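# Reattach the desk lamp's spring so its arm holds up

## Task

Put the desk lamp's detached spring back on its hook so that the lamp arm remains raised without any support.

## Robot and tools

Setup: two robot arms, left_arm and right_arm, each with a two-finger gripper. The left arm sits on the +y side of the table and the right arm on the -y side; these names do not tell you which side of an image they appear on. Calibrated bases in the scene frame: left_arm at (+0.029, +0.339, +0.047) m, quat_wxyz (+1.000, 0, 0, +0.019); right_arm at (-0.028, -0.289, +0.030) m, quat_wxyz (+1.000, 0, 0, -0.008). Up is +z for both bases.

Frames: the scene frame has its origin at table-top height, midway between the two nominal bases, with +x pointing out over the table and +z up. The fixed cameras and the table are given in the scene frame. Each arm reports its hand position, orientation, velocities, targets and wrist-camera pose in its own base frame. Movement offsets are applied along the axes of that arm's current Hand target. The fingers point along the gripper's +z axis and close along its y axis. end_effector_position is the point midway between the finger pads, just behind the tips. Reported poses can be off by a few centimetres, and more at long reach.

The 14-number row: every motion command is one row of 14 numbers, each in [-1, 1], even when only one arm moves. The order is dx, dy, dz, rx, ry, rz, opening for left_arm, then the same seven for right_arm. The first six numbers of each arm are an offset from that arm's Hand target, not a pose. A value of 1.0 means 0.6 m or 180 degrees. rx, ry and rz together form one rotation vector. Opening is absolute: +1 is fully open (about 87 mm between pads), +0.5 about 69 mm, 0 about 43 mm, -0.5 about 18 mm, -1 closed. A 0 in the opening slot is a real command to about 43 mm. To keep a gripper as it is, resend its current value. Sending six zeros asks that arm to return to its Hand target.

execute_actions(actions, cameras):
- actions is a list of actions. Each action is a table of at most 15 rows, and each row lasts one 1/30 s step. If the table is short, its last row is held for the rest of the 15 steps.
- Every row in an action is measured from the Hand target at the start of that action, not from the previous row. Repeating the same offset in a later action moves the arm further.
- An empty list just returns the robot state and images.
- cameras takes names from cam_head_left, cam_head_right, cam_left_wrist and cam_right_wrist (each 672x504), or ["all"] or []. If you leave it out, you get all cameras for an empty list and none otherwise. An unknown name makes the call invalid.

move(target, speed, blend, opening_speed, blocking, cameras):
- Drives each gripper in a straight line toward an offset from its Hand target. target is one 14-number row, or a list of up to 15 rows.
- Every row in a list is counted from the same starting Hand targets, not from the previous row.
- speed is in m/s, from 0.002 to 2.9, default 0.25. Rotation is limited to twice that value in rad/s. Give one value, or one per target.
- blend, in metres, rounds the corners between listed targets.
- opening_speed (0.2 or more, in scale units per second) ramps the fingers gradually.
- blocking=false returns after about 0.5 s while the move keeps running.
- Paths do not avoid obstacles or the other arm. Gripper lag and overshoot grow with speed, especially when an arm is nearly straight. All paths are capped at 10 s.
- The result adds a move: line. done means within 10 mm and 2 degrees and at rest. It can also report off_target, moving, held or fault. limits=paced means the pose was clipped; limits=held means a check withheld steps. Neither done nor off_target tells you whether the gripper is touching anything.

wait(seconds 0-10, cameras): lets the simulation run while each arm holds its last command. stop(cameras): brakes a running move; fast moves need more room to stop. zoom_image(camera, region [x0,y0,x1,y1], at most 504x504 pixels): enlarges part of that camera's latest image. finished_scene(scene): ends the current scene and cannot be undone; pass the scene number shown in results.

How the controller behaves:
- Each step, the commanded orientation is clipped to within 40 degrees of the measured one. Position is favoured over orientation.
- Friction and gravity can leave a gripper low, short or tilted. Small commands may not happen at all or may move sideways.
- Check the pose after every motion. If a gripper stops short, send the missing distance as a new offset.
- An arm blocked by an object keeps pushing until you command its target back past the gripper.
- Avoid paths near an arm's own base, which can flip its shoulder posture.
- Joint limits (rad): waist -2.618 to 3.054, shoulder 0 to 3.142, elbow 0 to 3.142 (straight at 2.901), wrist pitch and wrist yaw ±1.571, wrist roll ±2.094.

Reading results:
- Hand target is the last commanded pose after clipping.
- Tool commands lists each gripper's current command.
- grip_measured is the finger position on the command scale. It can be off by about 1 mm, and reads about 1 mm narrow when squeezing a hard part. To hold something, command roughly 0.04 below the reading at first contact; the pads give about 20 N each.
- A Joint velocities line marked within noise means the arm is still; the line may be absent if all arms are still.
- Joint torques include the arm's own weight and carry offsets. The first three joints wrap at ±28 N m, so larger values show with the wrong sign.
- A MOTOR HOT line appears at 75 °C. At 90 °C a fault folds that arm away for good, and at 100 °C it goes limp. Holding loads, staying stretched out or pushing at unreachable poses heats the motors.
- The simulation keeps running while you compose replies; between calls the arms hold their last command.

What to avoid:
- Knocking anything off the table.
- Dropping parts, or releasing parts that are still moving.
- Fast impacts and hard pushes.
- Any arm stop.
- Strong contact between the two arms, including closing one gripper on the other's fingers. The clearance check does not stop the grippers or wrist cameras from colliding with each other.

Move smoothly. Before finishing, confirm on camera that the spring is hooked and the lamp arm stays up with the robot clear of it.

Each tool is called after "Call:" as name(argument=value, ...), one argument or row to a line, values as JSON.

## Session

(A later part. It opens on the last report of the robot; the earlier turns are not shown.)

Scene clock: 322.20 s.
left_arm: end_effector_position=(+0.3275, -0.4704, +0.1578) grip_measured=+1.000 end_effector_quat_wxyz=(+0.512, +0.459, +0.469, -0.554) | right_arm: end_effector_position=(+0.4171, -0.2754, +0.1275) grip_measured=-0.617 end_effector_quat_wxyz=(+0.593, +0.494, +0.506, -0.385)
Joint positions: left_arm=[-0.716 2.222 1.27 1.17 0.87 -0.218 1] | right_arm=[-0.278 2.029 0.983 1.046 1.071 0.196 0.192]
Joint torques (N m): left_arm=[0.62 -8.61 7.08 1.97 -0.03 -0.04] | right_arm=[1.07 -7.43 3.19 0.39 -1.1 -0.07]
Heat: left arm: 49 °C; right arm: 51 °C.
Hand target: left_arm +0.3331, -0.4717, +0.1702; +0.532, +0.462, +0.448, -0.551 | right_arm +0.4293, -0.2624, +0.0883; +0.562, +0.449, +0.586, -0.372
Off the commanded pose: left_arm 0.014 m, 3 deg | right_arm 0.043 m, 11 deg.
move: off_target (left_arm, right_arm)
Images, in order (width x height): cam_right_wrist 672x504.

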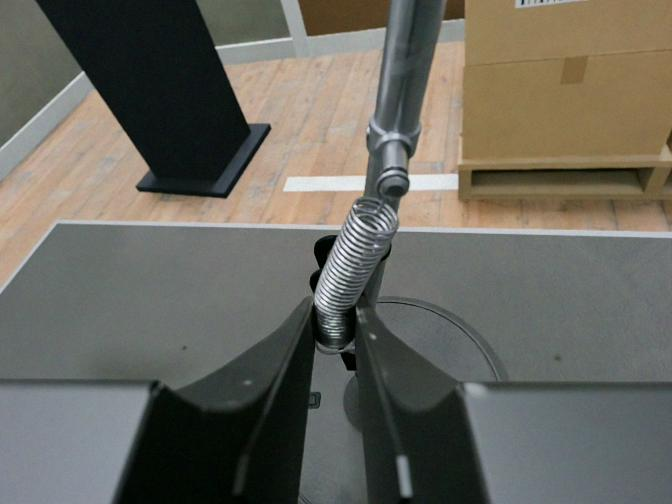

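Call:
move(
  target=[0,0,0,0,0,0,1,-0.021,-0.025,-0.006,0,0,0,-0.97],
  speed=0.06,
  cameras=["cam_right_wrist"],
)

Call:
zoom_image(
  camera="cam_right_wrist",
  region=[280, 270, 400, 390],
)

Scene clock: 330.10 s.
left_arm: end_effector_position=(+0.3275, -0.4704, +0.1578) grip_measured=+1.000 end_effector_quat_wxyz=(+0.512, +0.459, +0.469, -0.554) | right_arm: end_effector_position=(+0.4088, -0.2754, +0.1320) grip_measured=-0.617 end_effector_quat_wxyz=(+0.598, +0.483, +0.517, -0.377)
Joint positions: left_arm=[-0.716 2.222 1.27 1.17 0.87 -0.218 1] | right_arm=[-0.293 1.978 0.928 1.048 1.021 0.191 0.192]
Joint torques (N m): left_arm=[0.62 -8.62 7.08 1.97 -0.02 -0.04] | right_arm=[0.66 -8.88 3.55 0.32 -0.76 -0.08]
Motor temperatures (°C): left_arm=[27 49 48 38 27 25 27] | right_arm=[28 44 50 33 25 24 27]
Heat: left arm: 49 °C; right arm: 50 °C.
Hand target: left_arm +0.3331, -0.4717, +0.1702; +0.532, +0.462, +0.448, -0.551 | right_arm +0.4136, -0.2651, +0.1003; +0.562, +0.449, +0.586, -0.372
Off the commanded pose: left_arm 0.014 m, 3 deg | right_arm 0.034 m, 10 deg.
move: off_target (left_arm, right_arm)
Images, in order (width x height): cam_right_wrist 672x504.

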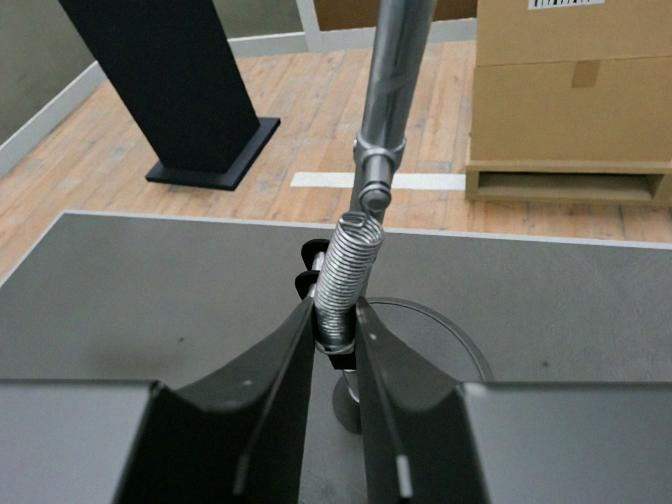

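Scaled by 4.200 from the camera's 672x504 image, which has a finer 960x720 frame.

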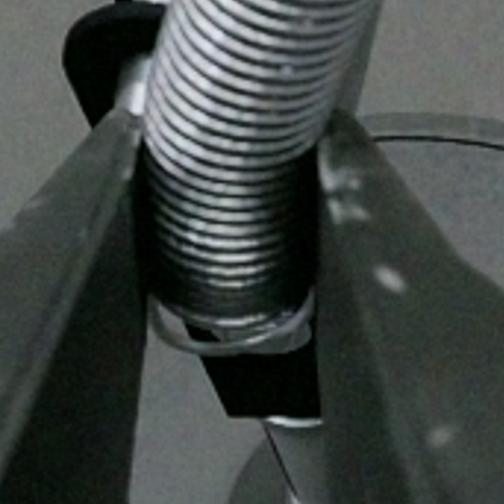

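Call:
move(
  target=[0,0,0,0,0,0,1,0.001,0.02,0.0,0,0,-0.06,-0.97],
  speed=0.06,
  cameras=["cam_right_wrist"],
)

Call:
zoom_image(
  camera="cam_right_wrist",
  region=[280, 240, 400, 390],
)

Scene clock: 346.57 s.
left_arm: end_effector_position=(+0.3275, -0.4704, +0.1578) grip_measured=+1.000 end_effector_quat_wxyz=(+0.512, +0.459, +0.469, -0.554) | right_arm: end_effector_position=(+0.3936, -0.2612, +0.0693) grip_measured=-0.617 end_effector_quat_wxyz=(+0.468, +0.390, +0.651, -0.454)
Joint positions: left_arm=[-0.716 2.222 1.27 1.17 0.87 -0.218 1] | right_arm=[-0.263 2.036 0.929 0.812 1.027 0.024 0.191]
Joint torques (N m): left_arm=[0.62 -8.59 7.08 1.97 -0.02 -0.04] | right_arm=[0.64 -12.01 11.1 2.04 -0.35 -0.14]
Heat: left arm: 49 °C; right arm: 48 °C.
Hand target: left_arm +0.3331, -0.4717, +0.1702; +0.532, +0.462, +0.448, -0.551 | right_arm +0.4249, -0.2613, +0.1005; +0.524, +0.392, +0.626, -0.424
Off the commanded pose: left_arm 0.014 m, 3 deg | right_arm 0.044 m, 8 deg.
move: off_target (left_arm, right_arm)
Images, in order (width x height): cam_right_wrist 672x504.

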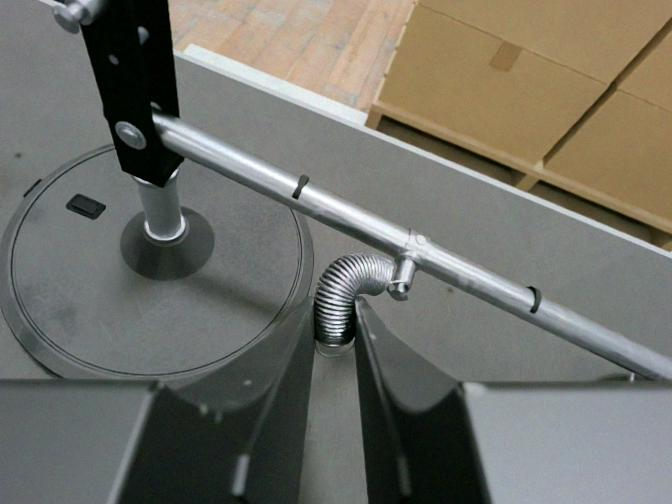

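Scaled by 3.360 from the camera's 672x504 image, which has a finer 960x720 frame.

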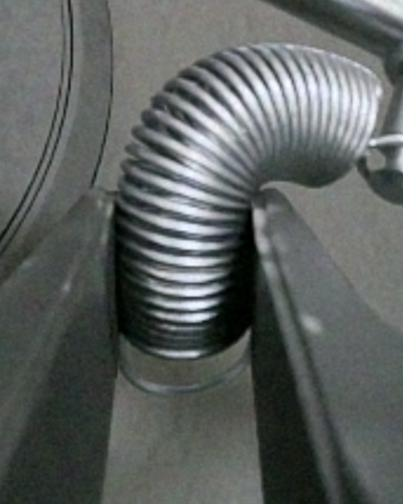

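Call:
move(
  target=[
    [0,0,0,0,0,0,1,0,0,0,0,0,0,0.4],
    [0,0,0,0,0,0,1,0.049,-0.027,-0.131,0,0,0,0.4],
    [0,0,0,0,0,0,1,-0.142,-0.1035,-0.15,0,0,0,0.4],
    [0,0,0,0,0,0,1,-0.0835,-0.155,-0.078,-0.279,0.378,-0.228,0.4],
  ],
  speed=[0.05,0.12,0.2,0.25],
  cameras=["all"],
)

Scene clock: 377.50 s.
left_arm: end_effector_position=(+0.3275, -0.4704, +0.1578) grip_measured=+1.000 end_effector_quat_wxyz=(+0.512, +0.459, +0.469, -0.554) | right_arm: end_effector_position=(+0.3285, -0.2477, +0.1593) grip_measured=+0.400 end_effector_quat_wxyz=(+0.065, +0.090, +0.994, -0.023)
Joint positions: left_arm=[-0.716 2.222 1.27 1.17 0.87 -0.218 1] | right_arm=[-0.615 2.213 2.326 -1.548 -0.026 -0.432 0.7]
Joint torques (N m): left_arm=[0.62 -8.61 7.08 1.97 -0.03 -0.04] | right_arm=[-0.79 -11.41 9.88 0.38 -0.1 -0.18]
Heat: left arm: 50 °C; right arm: 52 °C.
Hand target: left_arm +0.3331, -0.4717, +0.1702; +0.532, +0.462, +0.448, -0.551 | right_arm +0.3299, -0.2506, +0.1655; +0.044, +0.087, +0.995, -0.004
Off the commanded pose: left_arm 0.014 m, 3 deg | right_arm 0.007 m, 3 deg.
joint sent to its limit (right arm) — joint 4 (wrist pitch), lower limit. The joint targets are off in orientation, not in position.
move: off_target (left_arm, right_arm)

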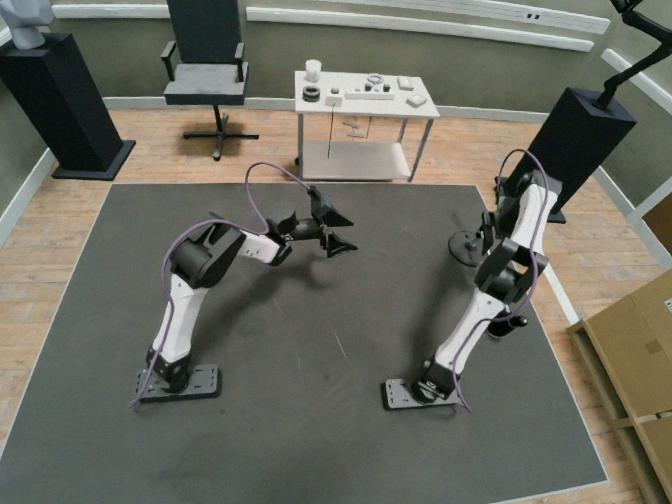

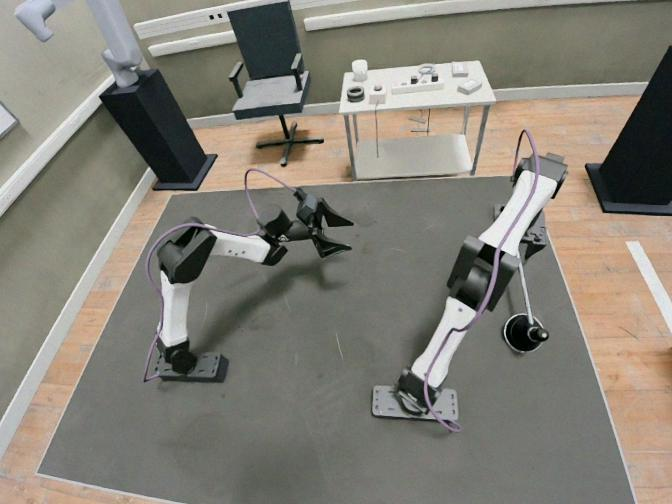

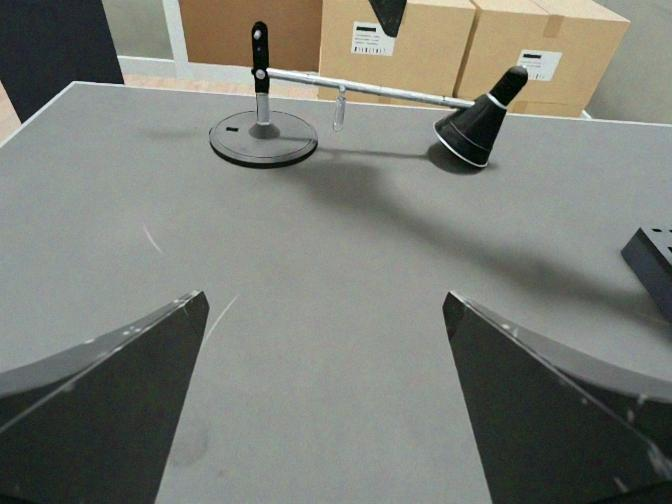

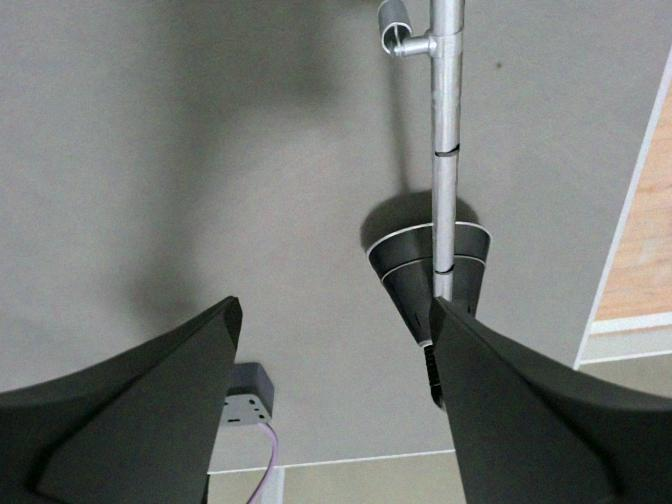

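Call:
move(
  target=[
    [0,0,0,0,0,0,1,0,-0.085,0,0,0,0,0.4],
    [0,0,0,0,0,0,1,0,-0.085,0.16,0,0,0,0.4],
  ],
  speed=0.15,
  cameras=["cam_right_wrist"],
)

Scene clock: 385.37 s.
left_arm: end_effector_position=(+0.3275, -0.4704, +0.1578) grip_measured=+1.000 end_effector_quat_wxyz=(+0.512, +0.459, +0.469, -0.554) | right_arm: end_effector_position=(+0.3239, -0.3032, +0.0617) grip_measured=+0.400 end_effector_quat_wxyz=(+0.028, +0.096, +0.995, +0.002)
Joint positions: left_arm=[-0.716 2.222 1.27 1.17 0.87 -0.218 1] | right_arm=[-0.72 2.416 2.274 -1.385 -0.036 -0.527 0.7]
Joint torques (N m): left_arm=[0.62 -8.59 7.08 1.97 -0.02 -0.04] | right_arm=[0.4 -16.28 5.67 0.53 -0.13 -0.14]
Motor temperatures (°C): left_arm=[27 50 48 38 27 25 26] | right_arm=[27 49 52 34 24 24 26]
Heat: left arm: 50 °C; right arm: 52 °C.
Hand target: left_arm +0.3331, -0.4717, +0.1702; +0.532, +0.462, +0.448, -0.551 | right_arm +0.3294, -0.3024, +0.0698; +0.044, +0.087, +0.995, -0.004
Off the commanded pose: left_arm 0.014 m, 3 deg | right_arm 0.010 m, 2 deg.
move: off_target (left_arm)
Images, in order (width x height): cam_right_wrist 672x504.

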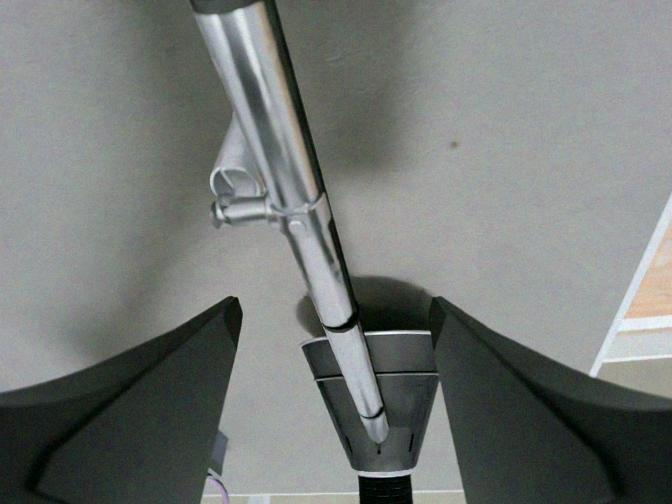

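Call:
move(
  target=[0,0,0,0,0,0,1,0,0,0.012,0,0,0,-0.9],
  speed=0.06,
  opening_speed=0.8,
)

Call:
move(
  target=[
    [0,0,0,0,0,0,1,0.233,0.229,-0.0275,0.009,0,0.105,-0.9],
    [0,0,0,0,0,0,1,0.239,0.076,-0.028,-0.009,0,-0.1,-0.9],
    [0,0,0,0,0,0,1,0.142,-0.054,-0.019,-0.027,0,-0.31,-0.9],
  ],
  speed=0.13,
  blend=0.015,
  cameras=["all"],
)

Scene clock: 400.07 s.
left_arm: end_effector_position=(+0.3275, -0.4704, +0.1578) grip_measured=+1.000 end_effector_quat_wxyz=(+0.512, +0.459, +0.469, -0.554) | right_arm: end_effector_position=(+0.3239, -0.3043, +0.0541) grip_measured=-0.605 end_effector_quat_wxyz=(+0.028, +0.084, +0.996, +0.002)
Joint positions: left_arm=[-0.716 2.222 1.27 1.17 0.87 -0.218 1] | right_arm=[-0.72 2.416 2.243 -1.356 -0.037 -0.551 0.197]
Joint torques (N m): left_arm=[0.62 -8.61 7.06 1.97 -0.02 -0.04] | right_arm=[0.46 -16.34 5.79 0.53 -0.13 0.12]
Motor temperatures (°C): left_arm=[27 50 48 38 27 25 26] | right_arm=[27 54 50 32 24 24 26]
Heat: left arm: 50 °C; right arm: 54 °C.
Hand target: left_arm +0.3331, -0.4717, +0.1702; +0.532, +0.462, +0.448, -0.551 | right_arm +0.3300, -0.3025, +0.0626; +0.044, +0.087, +0.995, -0.004
Off the commanded pose: left_arm 0.014 m, 3 deg | right_arm 0.011 m, 2 deg.
move: off_target (left_arm, right_arm)

Scene clock: 407.20 s.
left_arm: end_effector_position=(+0.3275, -0.4704, +0.1578) grip_measured=+1.000 end_effector_quat_wxyz=(+0.512, +0.459, +0.469, -0.554) | right_arm: end_effector_position=(+0.2403, -0.3174, +0.0541) grip_measured=-0.657 end_effector_quat_wxyz=(+0.043, -0.366, +0.930, +0.014)
Joint positions: left_arm=[-0.716 2.222 1.27 1.17 0.87 -0.218 1] | right_arm=[-0.858 2.067 1.672 -1.173 -0.091 -1.608 0.171]
Joint torques (N m): left_arm=[0.62 -8.61 7.08 1.97 -0.03 -0.04] | right_arm=[-0.44 -11.48 10.73 -0.26 -0.06 -0.63]
Heat: left arm: 50 °C; right arm: 54 °C.
Hand target: left_arm +0.3331, -0.4717, +0.1702; +0.532, +0.462, +0.448, -0.551 | right_arm +0.2399, -0.3195, +0.0666; +0.041, -0.391, +0.919, +0.016
Off the commanded pose: left_arm 0.014 m, 3 deg | right_arm 0.013 m, 3 deg.
move: off_target (left_arm, right_arm)

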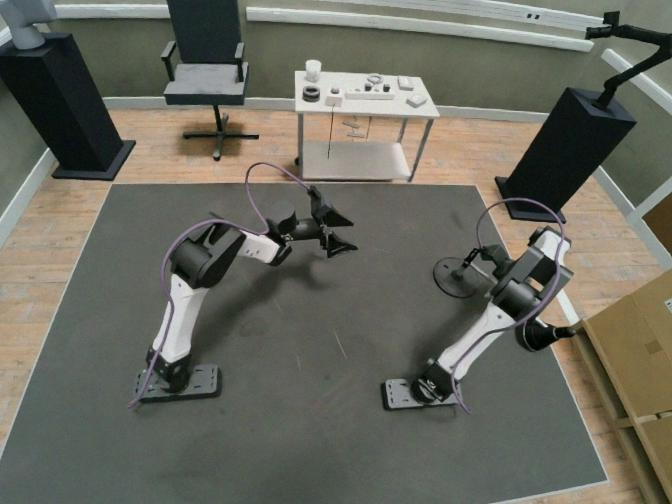

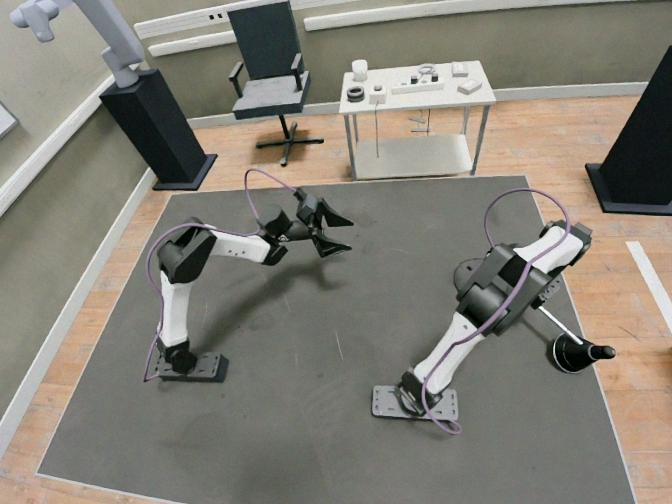

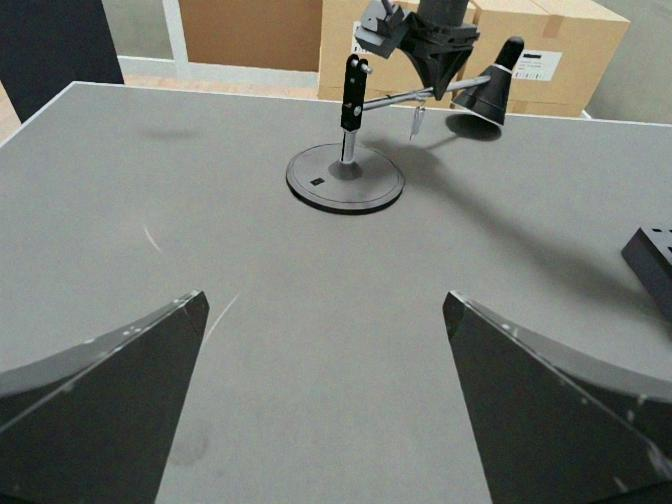

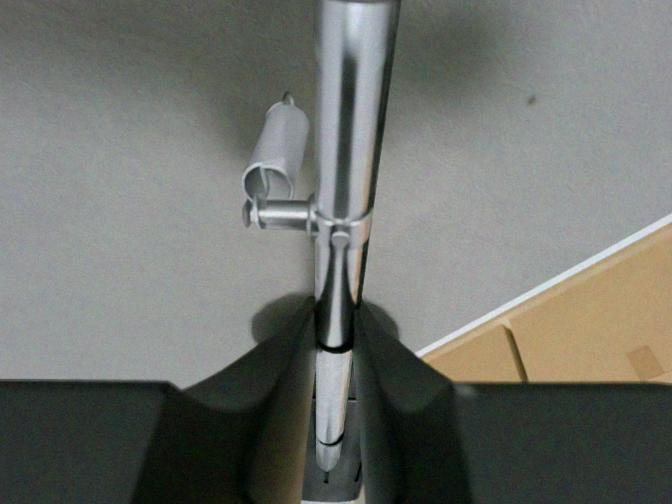

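Call:
move(
  target=[
    [0,0,0,0,0,0,1,0,0,0.012,0,0,0,-0.9],
    [0,0,0,0,0,0,1,0,0,0.012,0,0,0,0.3],
  ],
  speed=0.06,
  opening_speed=1,
)

Call:
move(
  target=[
    [0,0,0,0,0,0,1,-0.0205,0,-0.232,0,0,0,0.3],
    [0,0,0,0,0,0,1,-0.0895,0.175,-0.178,0.307,-0.253,0.439,0.8],
  ],
  speed=0.25,
  cameras=["all"],
)

Scene clock: 418.43 s.
left_arm: end_effector_position=(+0.3275, -0.4704, +0.1578) grip_measured=+1.000 end_effector_quat_wxyz=(+0.512, +0.459, +0.469, -0.554) | right_arm: end_effector_position=(+0.2391, -0.3158, +0.0536) grip_measured=+0.300 end_effector_quat_wxyz=(+0.041, -0.384, +0.922, +0.020)
Joint positions: left_arm=[-0.716 2.222 1.27 1.17 0.87 -0.218 1] | right_arm=[-0.858 2.069 1.672 -1.187 -0.091 -1.649 0.65]
Joint torques (N m): left_arm=[0.62 -8.61 7.09 1.97 -0.03 -0.04] | right_arm=[-0.35 -10.85 8.88 0.06 -0.06 -0.2]
Motor temperatures (°C): left_arm=[27 50 48 38 27 25 26] | right_arm=[27 55 52 31 24 24 27]
Heat: left arm: 50 °C; right arm: 55 °C.
Hand target: left_arm +0.3331, -0.4717, +0.1702; +0.532, +0.462, +0.448, -0.551 | right_arm +0.2404, -0.3190, +0.0592; +0.041, -0.391, +0.919, +0.016
Off the commanded pose: left_arm 0.014 m, 3 deg | right_arm 0.007 m, 1 deg.
move: off_target (left_arm); target 2's new opening was sent with right_arm's hand 0.006 m and 3 deg from that target

Scene clock: 424.20 s.
left_arm: end_effector_position=(+0.3275, -0.4704, +0.1578) grip_measured=+1.000 end_effector_quat_wxyz=(+0.512, +0.459, +0.469, -0.554) | right_arm: end_effector_position=(+0.1930, -0.2138, +0.1695) grip_measured=+0.800 end_effector_quat_wxyz=(+0.484, +0.333, +0.780, -0.214)
Joint positions: left_arm=[-0.716 2.222 1.27 1.17 0.87 -0.218 1] | right_arm=[-0.849 0.771 0.607 -0.291 -0.028 -0.026 0.9]
Joint torques (N m): left_arm=[0.59 -8.61 7.08 1.97 -0.03 -0.04] | right_arm=[0.4 -1.26 6.98 1.87 0.09 0.11]
Heat: left arm: 50 °C; right arm: 53 °C.
Hand target: left_arm +0.3331, -0.4717, +0.1702; +0.532, +0.462, +0.448, -0.551 | right_arm +0.1953, -0.2142, +0.1702; +0.492, +0.335, +0.774, -0.215
Off the commanded pose: left_arm 0.014 m, 3 deg | right_arm 0.002 m, 1 deg.
move: off_target (left_arm)

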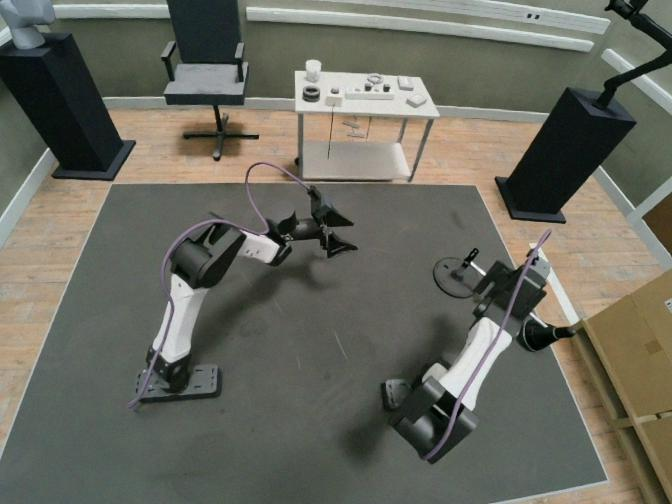

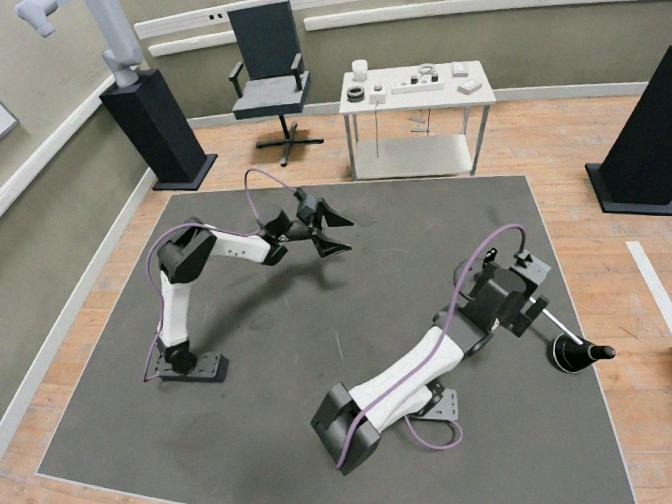

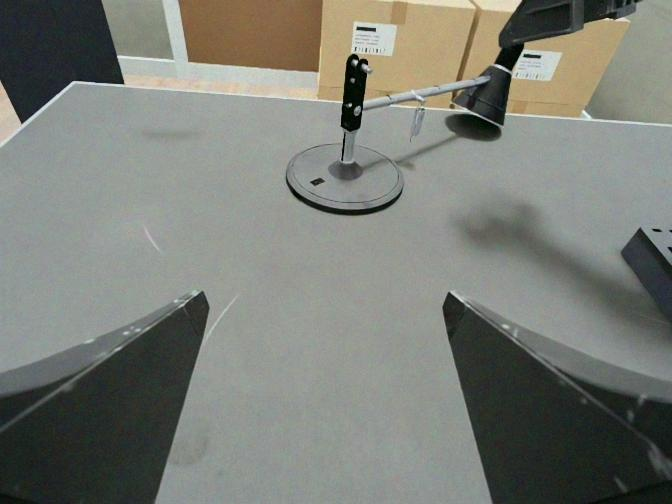

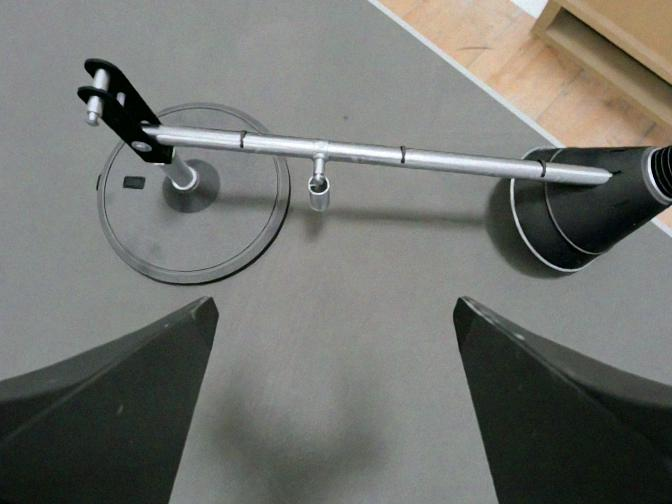

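Call:
move(
  target=[0,0,0,0,0,0,1,0.147,0.023,0.1575,0.02,-0.033,0.009,0.8],
  speed=0.15,
  cameras=["cam_right_wrist"],
)

Scene clock: 435.57 s.
left_arm: end_effector_position=(+0.3275, -0.4704, +0.1578) grip_measured=+1.000 end_effector_quat_wxyz=(+0.512, +0.459, +0.469, -0.554) | right_arm: end_effector_position=(+0.2369, -0.2418, +0.0499) grip_measured=+0.800 end_effector_quat_wxyz=(+0.518, +0.348, +0.741, -0.250)
Joint positions: left_arm=[-0.716 2.222 1.27 1.17 0.87 -0.218 1] | right_arm=[-0.718 1.348 0.212 0.785 0.16 0.047 0.9]
Joint torques (N m): left_arm=[0.61 -8.59 7.08 1.97 -0.03 -0.04] | right_arm=[0.49 -3.02 5.16 1.93 0.14 0.08]
Motor temperatures (°C): left_arm=[27 50 48 39 27 25 26] | right_arm=[27 49 51 34 24 24 26]
Heat: left arm: 50 °C; right arm: 51 °C.
Hand target: left_arm +0.3331, -0.4717, +0.1702; +0.532, +0.462, +0.448, -0.551 | right_arm +0.2381, -0.2401, +0.0501; +0.524, +0.350, +0.736, -0.249
Off the commanded pose: left_arm 0.014 m, 3 deg | right_arm 0.002 m, 1 deg.
move: off_target (left_arm)
Images, in order (width x height): cam_right_wrist 672x504.

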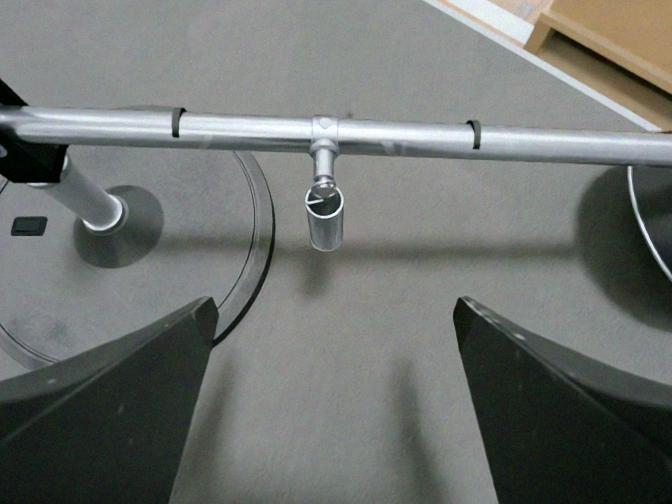

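Call:
move(
  target=[0,0,0,0,0,0,1,-0.001,0.007,0.09,0,0,0,0.4],
  speed=0.1,
  cameras=["cam_right_wrist"],
)

Scene clock: 440.97 s.
left_arm: end_effector_position=(+0.3275, -0.4704, +0.1578) grip_measured=+1.000 end_effector_quat_wxyz=(+0.512, +0.459, +0.469, -0.554) | right_arm: end_effector_position=(+0.2650, -0.2682, +0.0214) grip_measured=+0.400 end_effector_quat_wxyz=(+0.504, +0.351, +0.749, -0.247)
Joint positions: left_arm=[-0.716 2.222 1.27 1.17 0.87 -0.218 1] | right_arm=[-0.723 1.666 0.337 0.945 0.158 0.047 0.7]
Joint torques (N m): left_arm=[0.62 -8.62 7.08 1.97 -0.02 -0.04] | right_arm=[-0.87 -5.07 7.84 1.89 -0.05 0.01]
Heat: left arm: 50 °C; right arm: 51 °C.
Hand target: left_arm +0.3331, -0.4717, +0.1702; +0.532, +0.462, +0.448, -0.551 | right_arm +0.2737, -0.2771, +0.0330; +0.523, +0.350, +0.736, -0.249
Off the commanded pose: left_arm 0.014 m, 3 deg | right_arm 0.017 m, 3 deg.
move: off_target (left_arm, right_arm)
Images, in order (width x height): cam_right_wrist 672x504.

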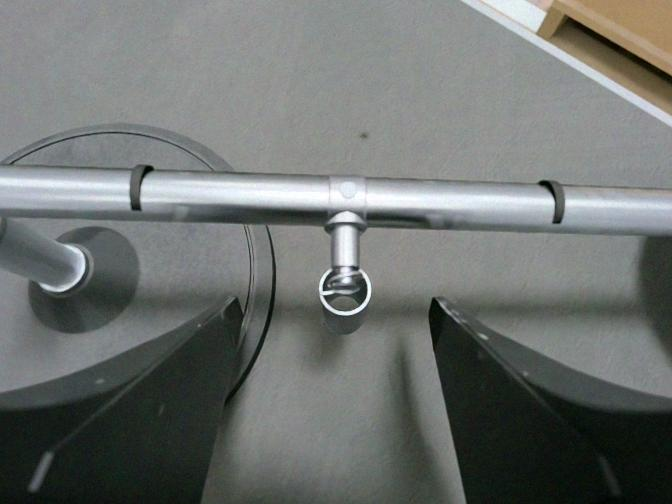

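Call:
move(
  target=[0,0,0,0,0,0,1,-0.012,-0.003,0.0145,0,0,0,0.0],
  speed=0.06,
)

Call:
move(
  target=[0,0,0,0,0,0,1,0,0,0,0,0,0,-0.97],
  opening_speed=0.6,
  speed=0.06,
  cameras=["cam_right_wrist"],
)

Call:
zoom_image(
  camera="cam_right_wrist",
  region=[250, 230, 420, 370],
)

Scene clock: 446.97 s.
left_arm: end_effector_position=(+0.3275, -0.4704, +0.1578) grip_measured=+1.000 end_effector_quat_wxyz=(+0.513, +0.459, +0.469, -0.554) | right_arm: end_effector_position=(+0.2739, -0.2806, +0.0322) grip_measured=+0.000 end_effector_quat_wxyz=(+0.518, +0.351, +0.739, -0.249)
Joint positions: left_arm=[-0.716 2.222 1.27 1.17 0.87 -0.218 1] | right_arm=[-0.738 1.679 0.383 0.946 0.146 0.047 0.5]
Joint torques (N m): left_arm=[0.62 -8.61 7.08 1.97 -0.03 -0.04] | right_arm=[-0.87 -5.41 7.98 1.6 -0.07 -0.04]
Heat: left arm: 50 °C; right arm: 50 °C.
Hand target: left_arm +0.3331, -0.4717, +0.1703; +0.532, +0.462, +0.448, -0.551 | right_arm +0.2789, -0.2866, +0.0371; +0.524, +0.350, +0.736, -0.249
Off the commanded pose: left_arm 0.014 m, 3 deg | right_arm 0.009 m, 1 deg.
move: off_target (left_arm)

Scene clock: 448.80 s.
left_arm: end_effector_position=(+0.3275, -0.4704, +0.1578) grip_measured=+1.000 end_effector_quat_wxyz=(+0.513, +0.459, +0.469, -0.554) | right_arm: end_effector_position=(+0.2739, -0.2804, +0.0318) grip_measured=-0.628 end_effector_quat_wxyz=(+0.517, +0.351, +0.740, -0.249)
Joint positions: left_arm=[-0.716 2.222 1.27 1.17 0.87 -0.218 1] | right_arm=[-0.738 1.68 0.383 0.945 0.144 0.047 0.186]
Joint torques (N m): left_arm=[0.62 -8.62 7.08 1.97 -0.03 -0.04] | right_arm=[-0.87 -5.35 7.98 1.63 -0.05 -0.04]
Heat: left arm: 50 °C; right arm: 50 °C.
Hand target: left_arm +0.3331, -0.4717, +0.1703; +0.532, +0.462, +0.448, -0.551 | right_arm +0.2789, -0.2866, +0.0370; +0.524, +0.350, +0.736, -0.249
Off the commanded pose: left_arm 0.014 m, 3 deg | right_arm 0.010 m, 1 deg.
move: off_target (left_arm)
Images, in order (width x height): cam_right_wrist 672x504.

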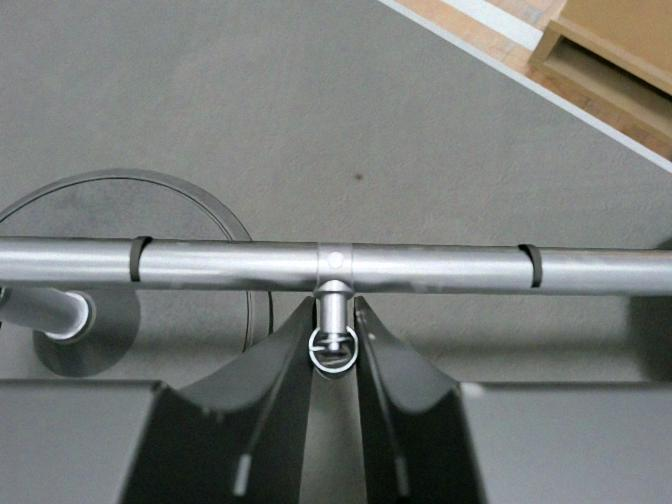

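Scaled by 2.965 from the camera's 672x504 image, which has a finer 960x720 frame.

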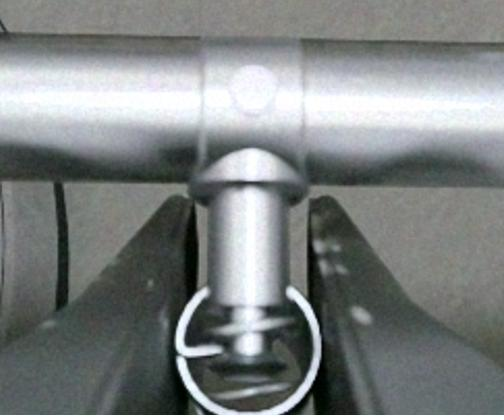

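Call:
move(
  target=[
    [0,0,0,0,0,0,1,0,0,0,0,0,0,-0.3],
    [0,0,0,0,0,0,1,0.0175,0,-0.016,0,0,0,-0.3],
  ],
  speed=0.06,
  cameras=["cam_right_wrist"],
)

Call:
zoom_image(
  camera="cam_right_wrist",
  region=[250, 230, 420, 370],
)

Scene clock: 454.03 s.
left_arm: end_effector_position=(+0.3275, -0.4704, +0.1578) grip_measured=+1.000 end_effector_quat_wxyz=(+0.513, +0.459, +0.469, -0.554) | right_arm: end_effector_position=(+0.2708, -0.2775, +0.0299) grip_measured=-0.300 end_effector_quat_wxyz=(+0.518, +0.351, +0.739, -0.249)
Joint positions: left_arm=[-0.716 2.222 1.27 1.17 0.87 -0.218 1] | right_arm=[-0.738 1.68 0.363 0.968 0.144 0.047 0.35]
Joint torques (N m): left_arm=[0.62 -8.61 7.06 1.97 -0.02 -0.04] | right_arm=[-0.2 -5.24 4.41 1.95 0.03 -0.02]
Heat: left arm: 50 °C; right arm: 50 °C.
Hand target: left_arm +0.3331, -0.4717, +0.1703; +0.532, +0.462, +0.448, -0.551 | right_arm +0.2710, -0.2769, +0.0302; +0.524, +0.350, +0.736, -0.249
Off the commanded pose: left_arm 0.014 m, 3 deg | right_arm 0.001 m, 1 deg.
move: off_target (left_arm)
Images, in order (width x height): cam_right_wrist 672x504.

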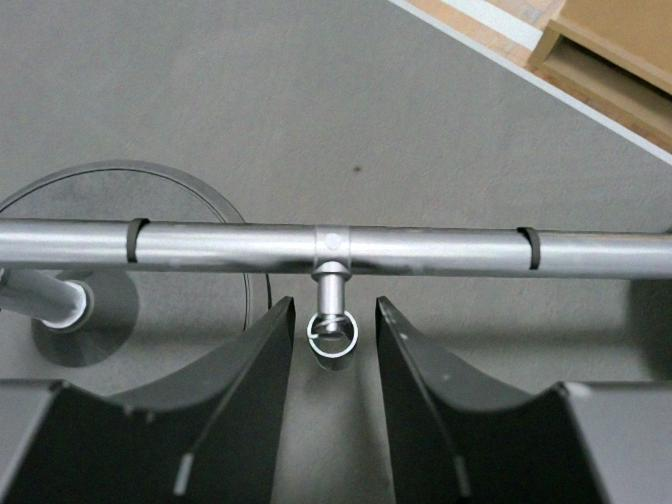

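Scaled by 2.965 from the camera's 672x504 image, which has a finer 960x720 frame.

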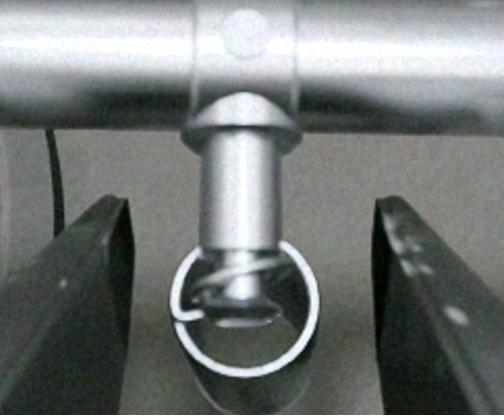

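Call:
move(
  target=[0,0,0,0,0,0,1,0.015,0,-0.011,0,0,0,-0.3],
  speed=0.06,
)

Call:
move(
  target=[0,0,0,0,0,0,1,0,0,0,0,0,0,-0.97],
  opening_speed=0.6,
  speed=0.06,
  cameras=["cam_right_wrist"],
)

Call:
zoom_image(
  camera="cam_right_wrist",
  region=[250, 230, 420, 370],
)

Scene clock: 458.97 s.
left_arm: end_effector_position=(+0.3275, -0.4704, +0.1578) grip_measured=+1.000 end_effector_quat_wxyz=(+0.513, +0.459, +0.469, -0.554) | right_arm: end_effector_position=(+0.2641, -0.2715, +0.0235) grip_measured=-0.300 end_effector_quat_wxyz=(+0.518, +0.351, +0.739, -0.249)
Joint positions: left_arm=[-0.716 2.222 1.27 1.17 0.87 -0.218 1] | right_arm=[-0.738 1.692 0.321 1.022 0.144 0.047 0.35]
Joint torques (N m): left_arm=[0.61 -8.61 7.08 1.97 -0.03 -0.04] | right_arm=[0.32 -5.08 4.14 1.93 0.09 0.02]
Heat: left arm: 50 °C; right arm: 49 °C.
Hand target: left_arm +0.3331, -0.4717, +0.1703; +0.532, +0.462, +0.448, -0.551 | right_arm +0.2652, -0.2698, +0.0240; +0.524, +0.350, +0.736, -0.249
Off the commanded pose: left_arm 0.014 m, 3 deg | right_arm 0.002 m, 1 deg.
move: off_target (left_arm)

Scene clock: 460.30 s.
left_arm: end_effector_position=(+0.3275, -0.4704, +0.1578) grip_measured=+1.000 end_effector_quat_wxyz=(+0.513, +0.459, +0.469, -0.554) | right_arm: end_effector_position=(+0.2642, -0.2715, +0.0236) grip_measured=-0.609 end_effector_quat_wxyz=(+0.519, +0.351, +0.739, -0.249)
Joint positions: left_arm=[-0.716 2.222 1.27 1.17 0.87 -0.218 1] | right_arm=[-0.738 1.692 0.321 1.022 0.144 0.047 0.195]
Joint torques (N m): left_arm=[0.61 -8.62 7.08 1.96 -0.03 -0.04] | right_arm=[0.35 -5.07 4.11 1.92 0.09 0.01]
Heat: left arm: 50 °C; right arm: 49 °C.
Hand target: left_arm +0.3331, -0.4717, +0.1703; +0.532, +0.462, +0.448, -0.551 | right_arm +0.2652, -0.2698, +0.0239; +0.524, +0.350, +0.736, -0.249
Off the commanded pose: left_arm 0.014 m, 3 deg | right_arm 0.002 m, 1 deg.
move: off_target (left_arm)
Images, in order (width x height): cam_right_wrist 672x504.

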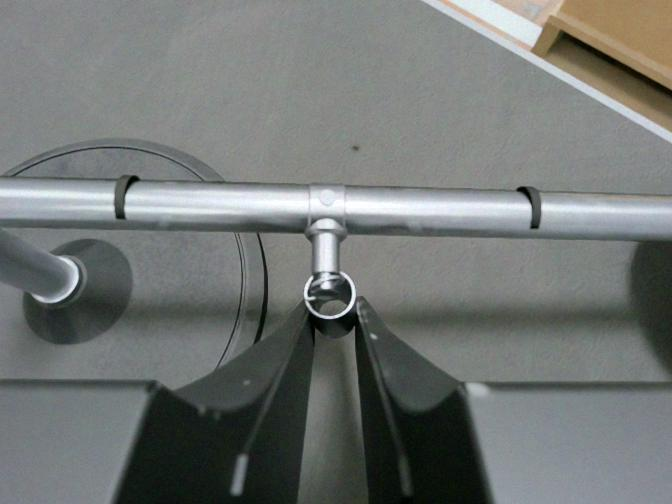

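Scaled by 2.965 from the camera's 672x504 image, which has a finer 960x720 frame.

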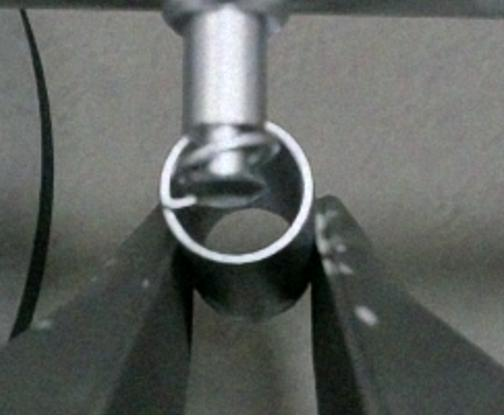

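Call:
move(
  target=[
    [0,0,0,0,0,0,1,0,0,0,0,0,0,-0.35],
    [0,0,0,0,0,0,1,-0.009,0,0.016,0,0,0,-0.35],
  ],
  speed=0.06,
)

Call:
move(
  target=[0,0,0,0,0,0,1,0,0,0,0,0,0,-0.97],
  opening_speed=0.6,
  speed=0.06,
  cameras=["cam_right_wrist"],
)

Call:
zoom_image(
  camera="cam_right_wrist",
  region=[250, 230, 420, 370],
)

Scene clock: 465.10 s.
left_arm: end_effector_position=(+0.3275, -0.4704, +0.1578) grip_measured=+1.000 end_effector_quat_wxyz=(+0.513, +0.459, +0.469, -0.554) | right_arm: end_effector_position=(+0.2657, -0.2730, +0.0206) grip_measured=-0.350 end_effector_quat_wxyz=(+0.516, +0.351, +0.741, -0.248)
Joint positions: left_arm=[-0.716 2.222 1.27 1.17 0.87 -0.218 1] | right_arm=[-0.738 1.71 0.331 1.022 0.144 0.047 0.325]
Joint torques (N m): left_arm=[0.62 -8.61 7.06 1.97 -0.03 -0.04] | right_arm=[-0.28 -5.14 7.36 1.69 0.01 -0.02]
Heat: left arm: 50 °C; right arm: 49 °C.
Hand target: left_arm +0.3331, -0.4717, +0.1703; +0.532, +0.462, +0.448, -0.551 | right_arm +0.2720, -0.2782, +0.0259; +0.524, +0.350, +0.736, -0.249
Off the commanded pose: left_arm 0.014 m, 3 deg | right_arm 0.010 m, 1 deg.
move: off_target (left_arm)

Scene clock: 466.33 s.
left_arm: end_effector_position=(+0.3275, -0.4704, +0.1578) grip_measured=+1.000 end_effector_quat_wxyz=(+0.513, +0.459, +0.469, -0.554) | right_arm: end_effector_position=(+0.2657, -0.2730, +0.0206) grip_measured=-0.610 end_effector_quat_wxyz=(+0.516, +0.351, +0.741, -0.248)
Joint positions: left_arm=[-0.716 2.222 1.27 1.17 0.87 -0.218 1] | right_arm=[-0.738 1.71 0.331 1.022 0.144 0.047 0.195]
Joint torques (N m): left_arm=[0.61 -8.62 7.06 1.96 -0.03 -0.04] | right_arm=[-0.31 -5.14 7.36 1.69 0.01 -0.02]
Motor temperatures (°C): left_arm=[27 50 48 39 27 25 26] | right_arm=[27 44 49 35 24 24 26]
Heat: left arm: 50 °C; right arm: 49 °C.
Hand target: left_arm +0.3331, -0.4717, +0.1703; +0.532, +0.462, +0.448, -0.551 | right_arm +0.2720, -0.2782, +0.0259; +0.524, +0.350, +0.736, -0.249
Off the commanded pose: left_arm 0.014 m, 3 deg | right_arm 0.010 m, 1 deg.
move: off_target (left_arm)
Images, in order (width x height): cam_right_wrist 672x504.

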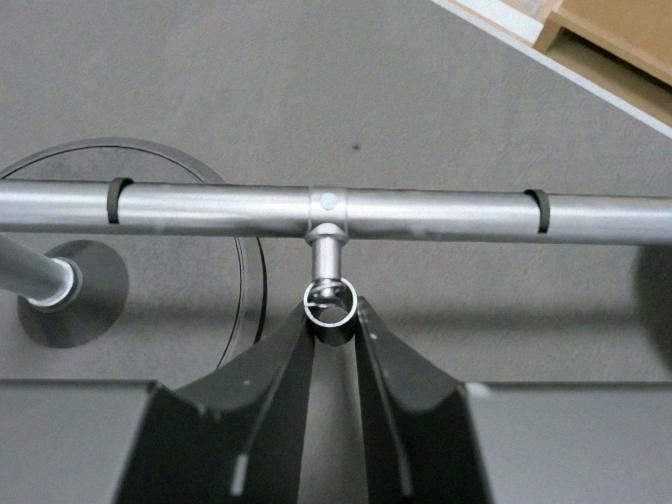

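Scaled by 2.965 from the camera's 672x504 image, which has a finer 960x720 frame.

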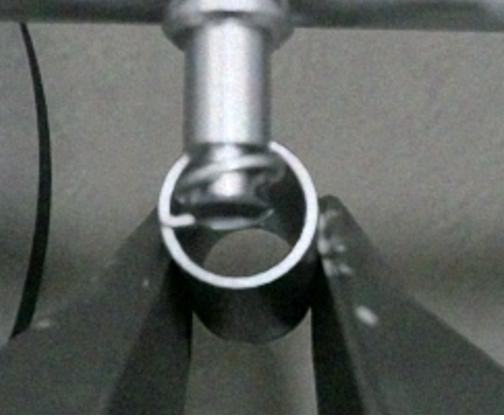

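Call:
move(
  target=[
    [0,0,0,0,0,0,1,0,0,0,0,0,0,-0.35],
    [0,0,0,0,0,0,1,-0.011,0,0.006,0,0,0,-0.35],
  ],
  speed=0.06,
)

Call:
move(
  target=[0,0,0,0,0,0,1,0,0,0,0,0,0,-0.97],
  opening_speed=0.6,
  speed=0.06,
  cameras=["cam_right_wrist"],
)

Scene clock: 470.67 s.
left_arm: end_effector_position=(+0.3275, -0.4704, +0.1578) grip_measured=+1.000 end_effector_quat_wxyz=(+0.513, +0.459, +0.469, -0.554) | right_arm: end_effector_position=(+0.2695, -0.2764, +0.0221) grip_measured=-0.350 end_effector_quat_wxyz=(+0.513, +0.352, +0.743, -0.248)
Joint positions: left_arm=[-0.716 2.222 1.27 1.17 0.87 -0.218 1] | right_arm=[-0.738 1.71 0.357 0.991 0.144 0.047 0.325]
Joint torques (N m): left_arm=[0.64 -8.61 7.08 1.97 -0.02 -0.04] | right_arm=[-0.59 -6.64 7.57 1.59 -0.02 -0.03]
Heat: left arm: 50 °C; right arm: 49 °C.
Hand target: left_arm +0.3331, -0.4717, +0.1703; +0.532, +0.462, +0.448, -0.551 | right_arm +0.2755, -0.2825, +0.0309; +0.524, +0.350, +0.736, -0.249
Off the commanded pose: left_arm 0.014 m, 3 deg | right_arm 0.012 m, 1 deg.
move: off_target (left_arm, right_arm)

Scene clock: 471.90 s.
left_arm: end_effector_position=(+0.3275, -0.4704, +0.1578) grip_measured=+1.000 end_effector_quat_wxyz=(+0.513, +0.459, +0.469, -0.554) | right_arm: end_effector_position=(+0.2694, -0.2763, +0.0220) grip_measured=-0.611 end_effector_quat_wxyz=(+0.513, +0.352, +0.743, -0.248)
Joint positions: left_arm=[-0.716 2.222 1.27 1.17 0.87 -0.218 1] | right_arm=[-0.738 1.71 0.357 0.99 0.144 0.047 0.194]
Joint torques (N m): left_arm=[0.61 -8.61 7.08 1.96 -0.03 -0.04] | right_arm=[-0.58 -6.65 7.58 1.61 -0.02 -0.04]
Heat: left arm: 50 °C; right arm: 49 °C.
Hand target: left_arm +0.3331, -0.4717, +0.1703; +0.532, +0.462, +0.448, -0.551 | right_arm +0.2755, -0.2825, +0.0309; +0.524, +0.350, +0.736, -0.249
Off the commanded pose: left_arm 0.014 m, 3 deg | right_arm 0.012 m, 1 deg.
move: off_target (left_arm, right_arm)
Images, in order (width x height): cam_right_wrist 672x504.

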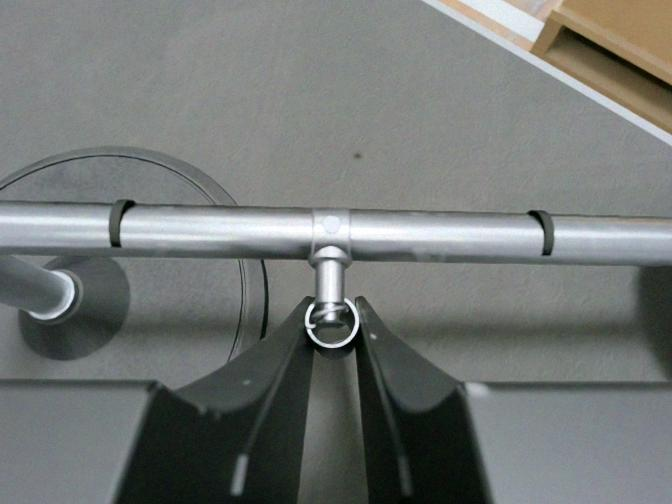

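Call:
move(
  target=[
    [0,0,0,0,0,0,1,-0.032,0.03,-0.019,0,0,0.222,-0.97],
    [0,0,0,0,0,0,1,-0.063,0.058,-0.037,0,0,0.444,-0.97],
    [0,0,0,0,0,0,1,-0.2625,0.068,-0.122,0,0,0.444,-0.97],
    [0,0,0,0,0,0,1,-0.333,0.102,-0.148,0,0,0.444,-0.97],
    [0,0,0,0,0,0,1,-0.369,0.145,-0.161,0,0,0.444,-0.97],
    [0,0,0,0,0,0,1,-0.363,0.213,-0.162,0,0,0.39,-0.97],
  ],
  speed=[0.16,0.16,0.075,0.075,0.075,0.075],
  blend=0.01,
  cameras=["cam_left_wrist","cam_right_wrist"],
)

Call:
zoom_image(
  camera="cam_left_wrist",
  region=[280, 0, 440, 140],
)

Call:
zoom_image(
  camera="cam_right_wrist",
  region=[230, 150, 460, 400],
)

Scene clock: 499.83 s.
left_arm: end_effector_position=(+0.3275, -0.4704, +0.1578) grip_measured=+1.000 end_effector_quat_wxyz=(+0.513, +0.459, +0.469, -0.554) | right_arm: end_effector_position=(+0.3207, -0.1822, +0.1952) grip_measured=-0.609 end_effector_quat_wxyz=(+0.497, +0.745, +0.444, +0.022)
Joint positions: left_arm=[-0.716 2.222 1.27 1.17 0.87 -0.218 1] | right_arm=[-0.376 1.167 0.877 -0.331 0.521 1.419 0.195]
Joint torques (N m): left_arm=[0.62 -8.61 7.08 1.97 -0.03 -0.04] | right_arm=[1.69 -6.09 16.99 2.63 -0.01 -0.11]
Heat: left arm: 51 °C; right arm: 50 °C.
Hand target: left_arm +0.3331, -0.4717, +0.1703; +0.532, +0.462, +0.448, -0.551 | right_arm +0.3617, -0.1860, +0.2684; +0.571, +0.709, +0.401, +0.097
Off the commanded pose: left_arm 0.014 m, 3 deg | right_arm 0.084 m, 14 deg.
move: off_target (left_arm, right_arm)
Images, in order (width x height): cam_left_wrist 672x504, cam_right_wrist 672x504.

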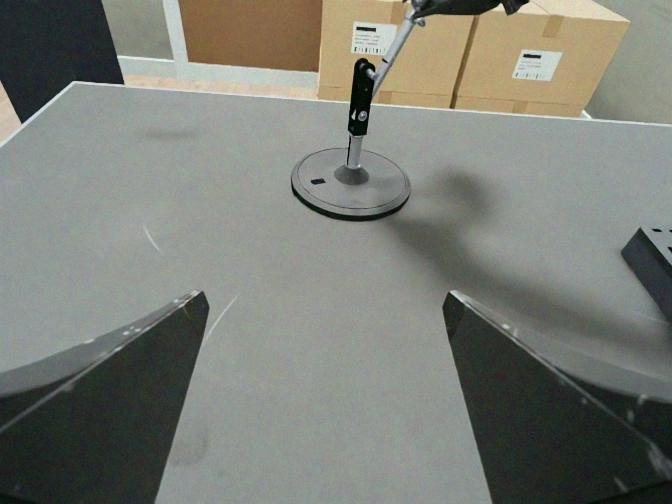

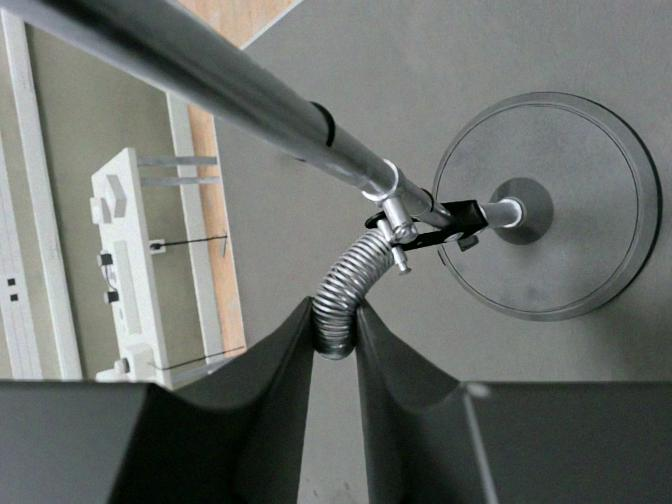

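Scaled by 3.150 from the camera's 672x504 image, which has a finer 960x720 frame.

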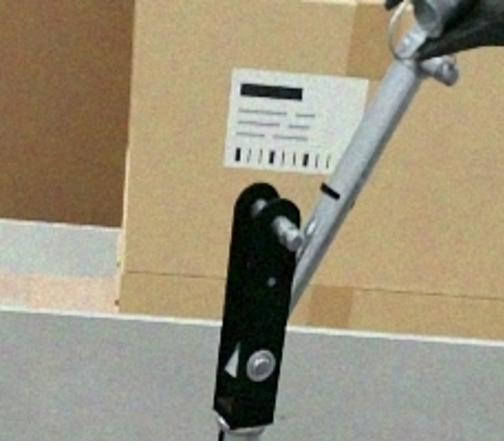

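Scaled by 2.016 from the camera's 672x504 image, which has a finer 960x720 frame.

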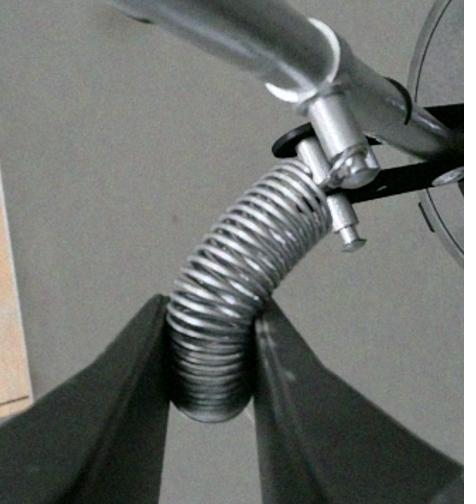

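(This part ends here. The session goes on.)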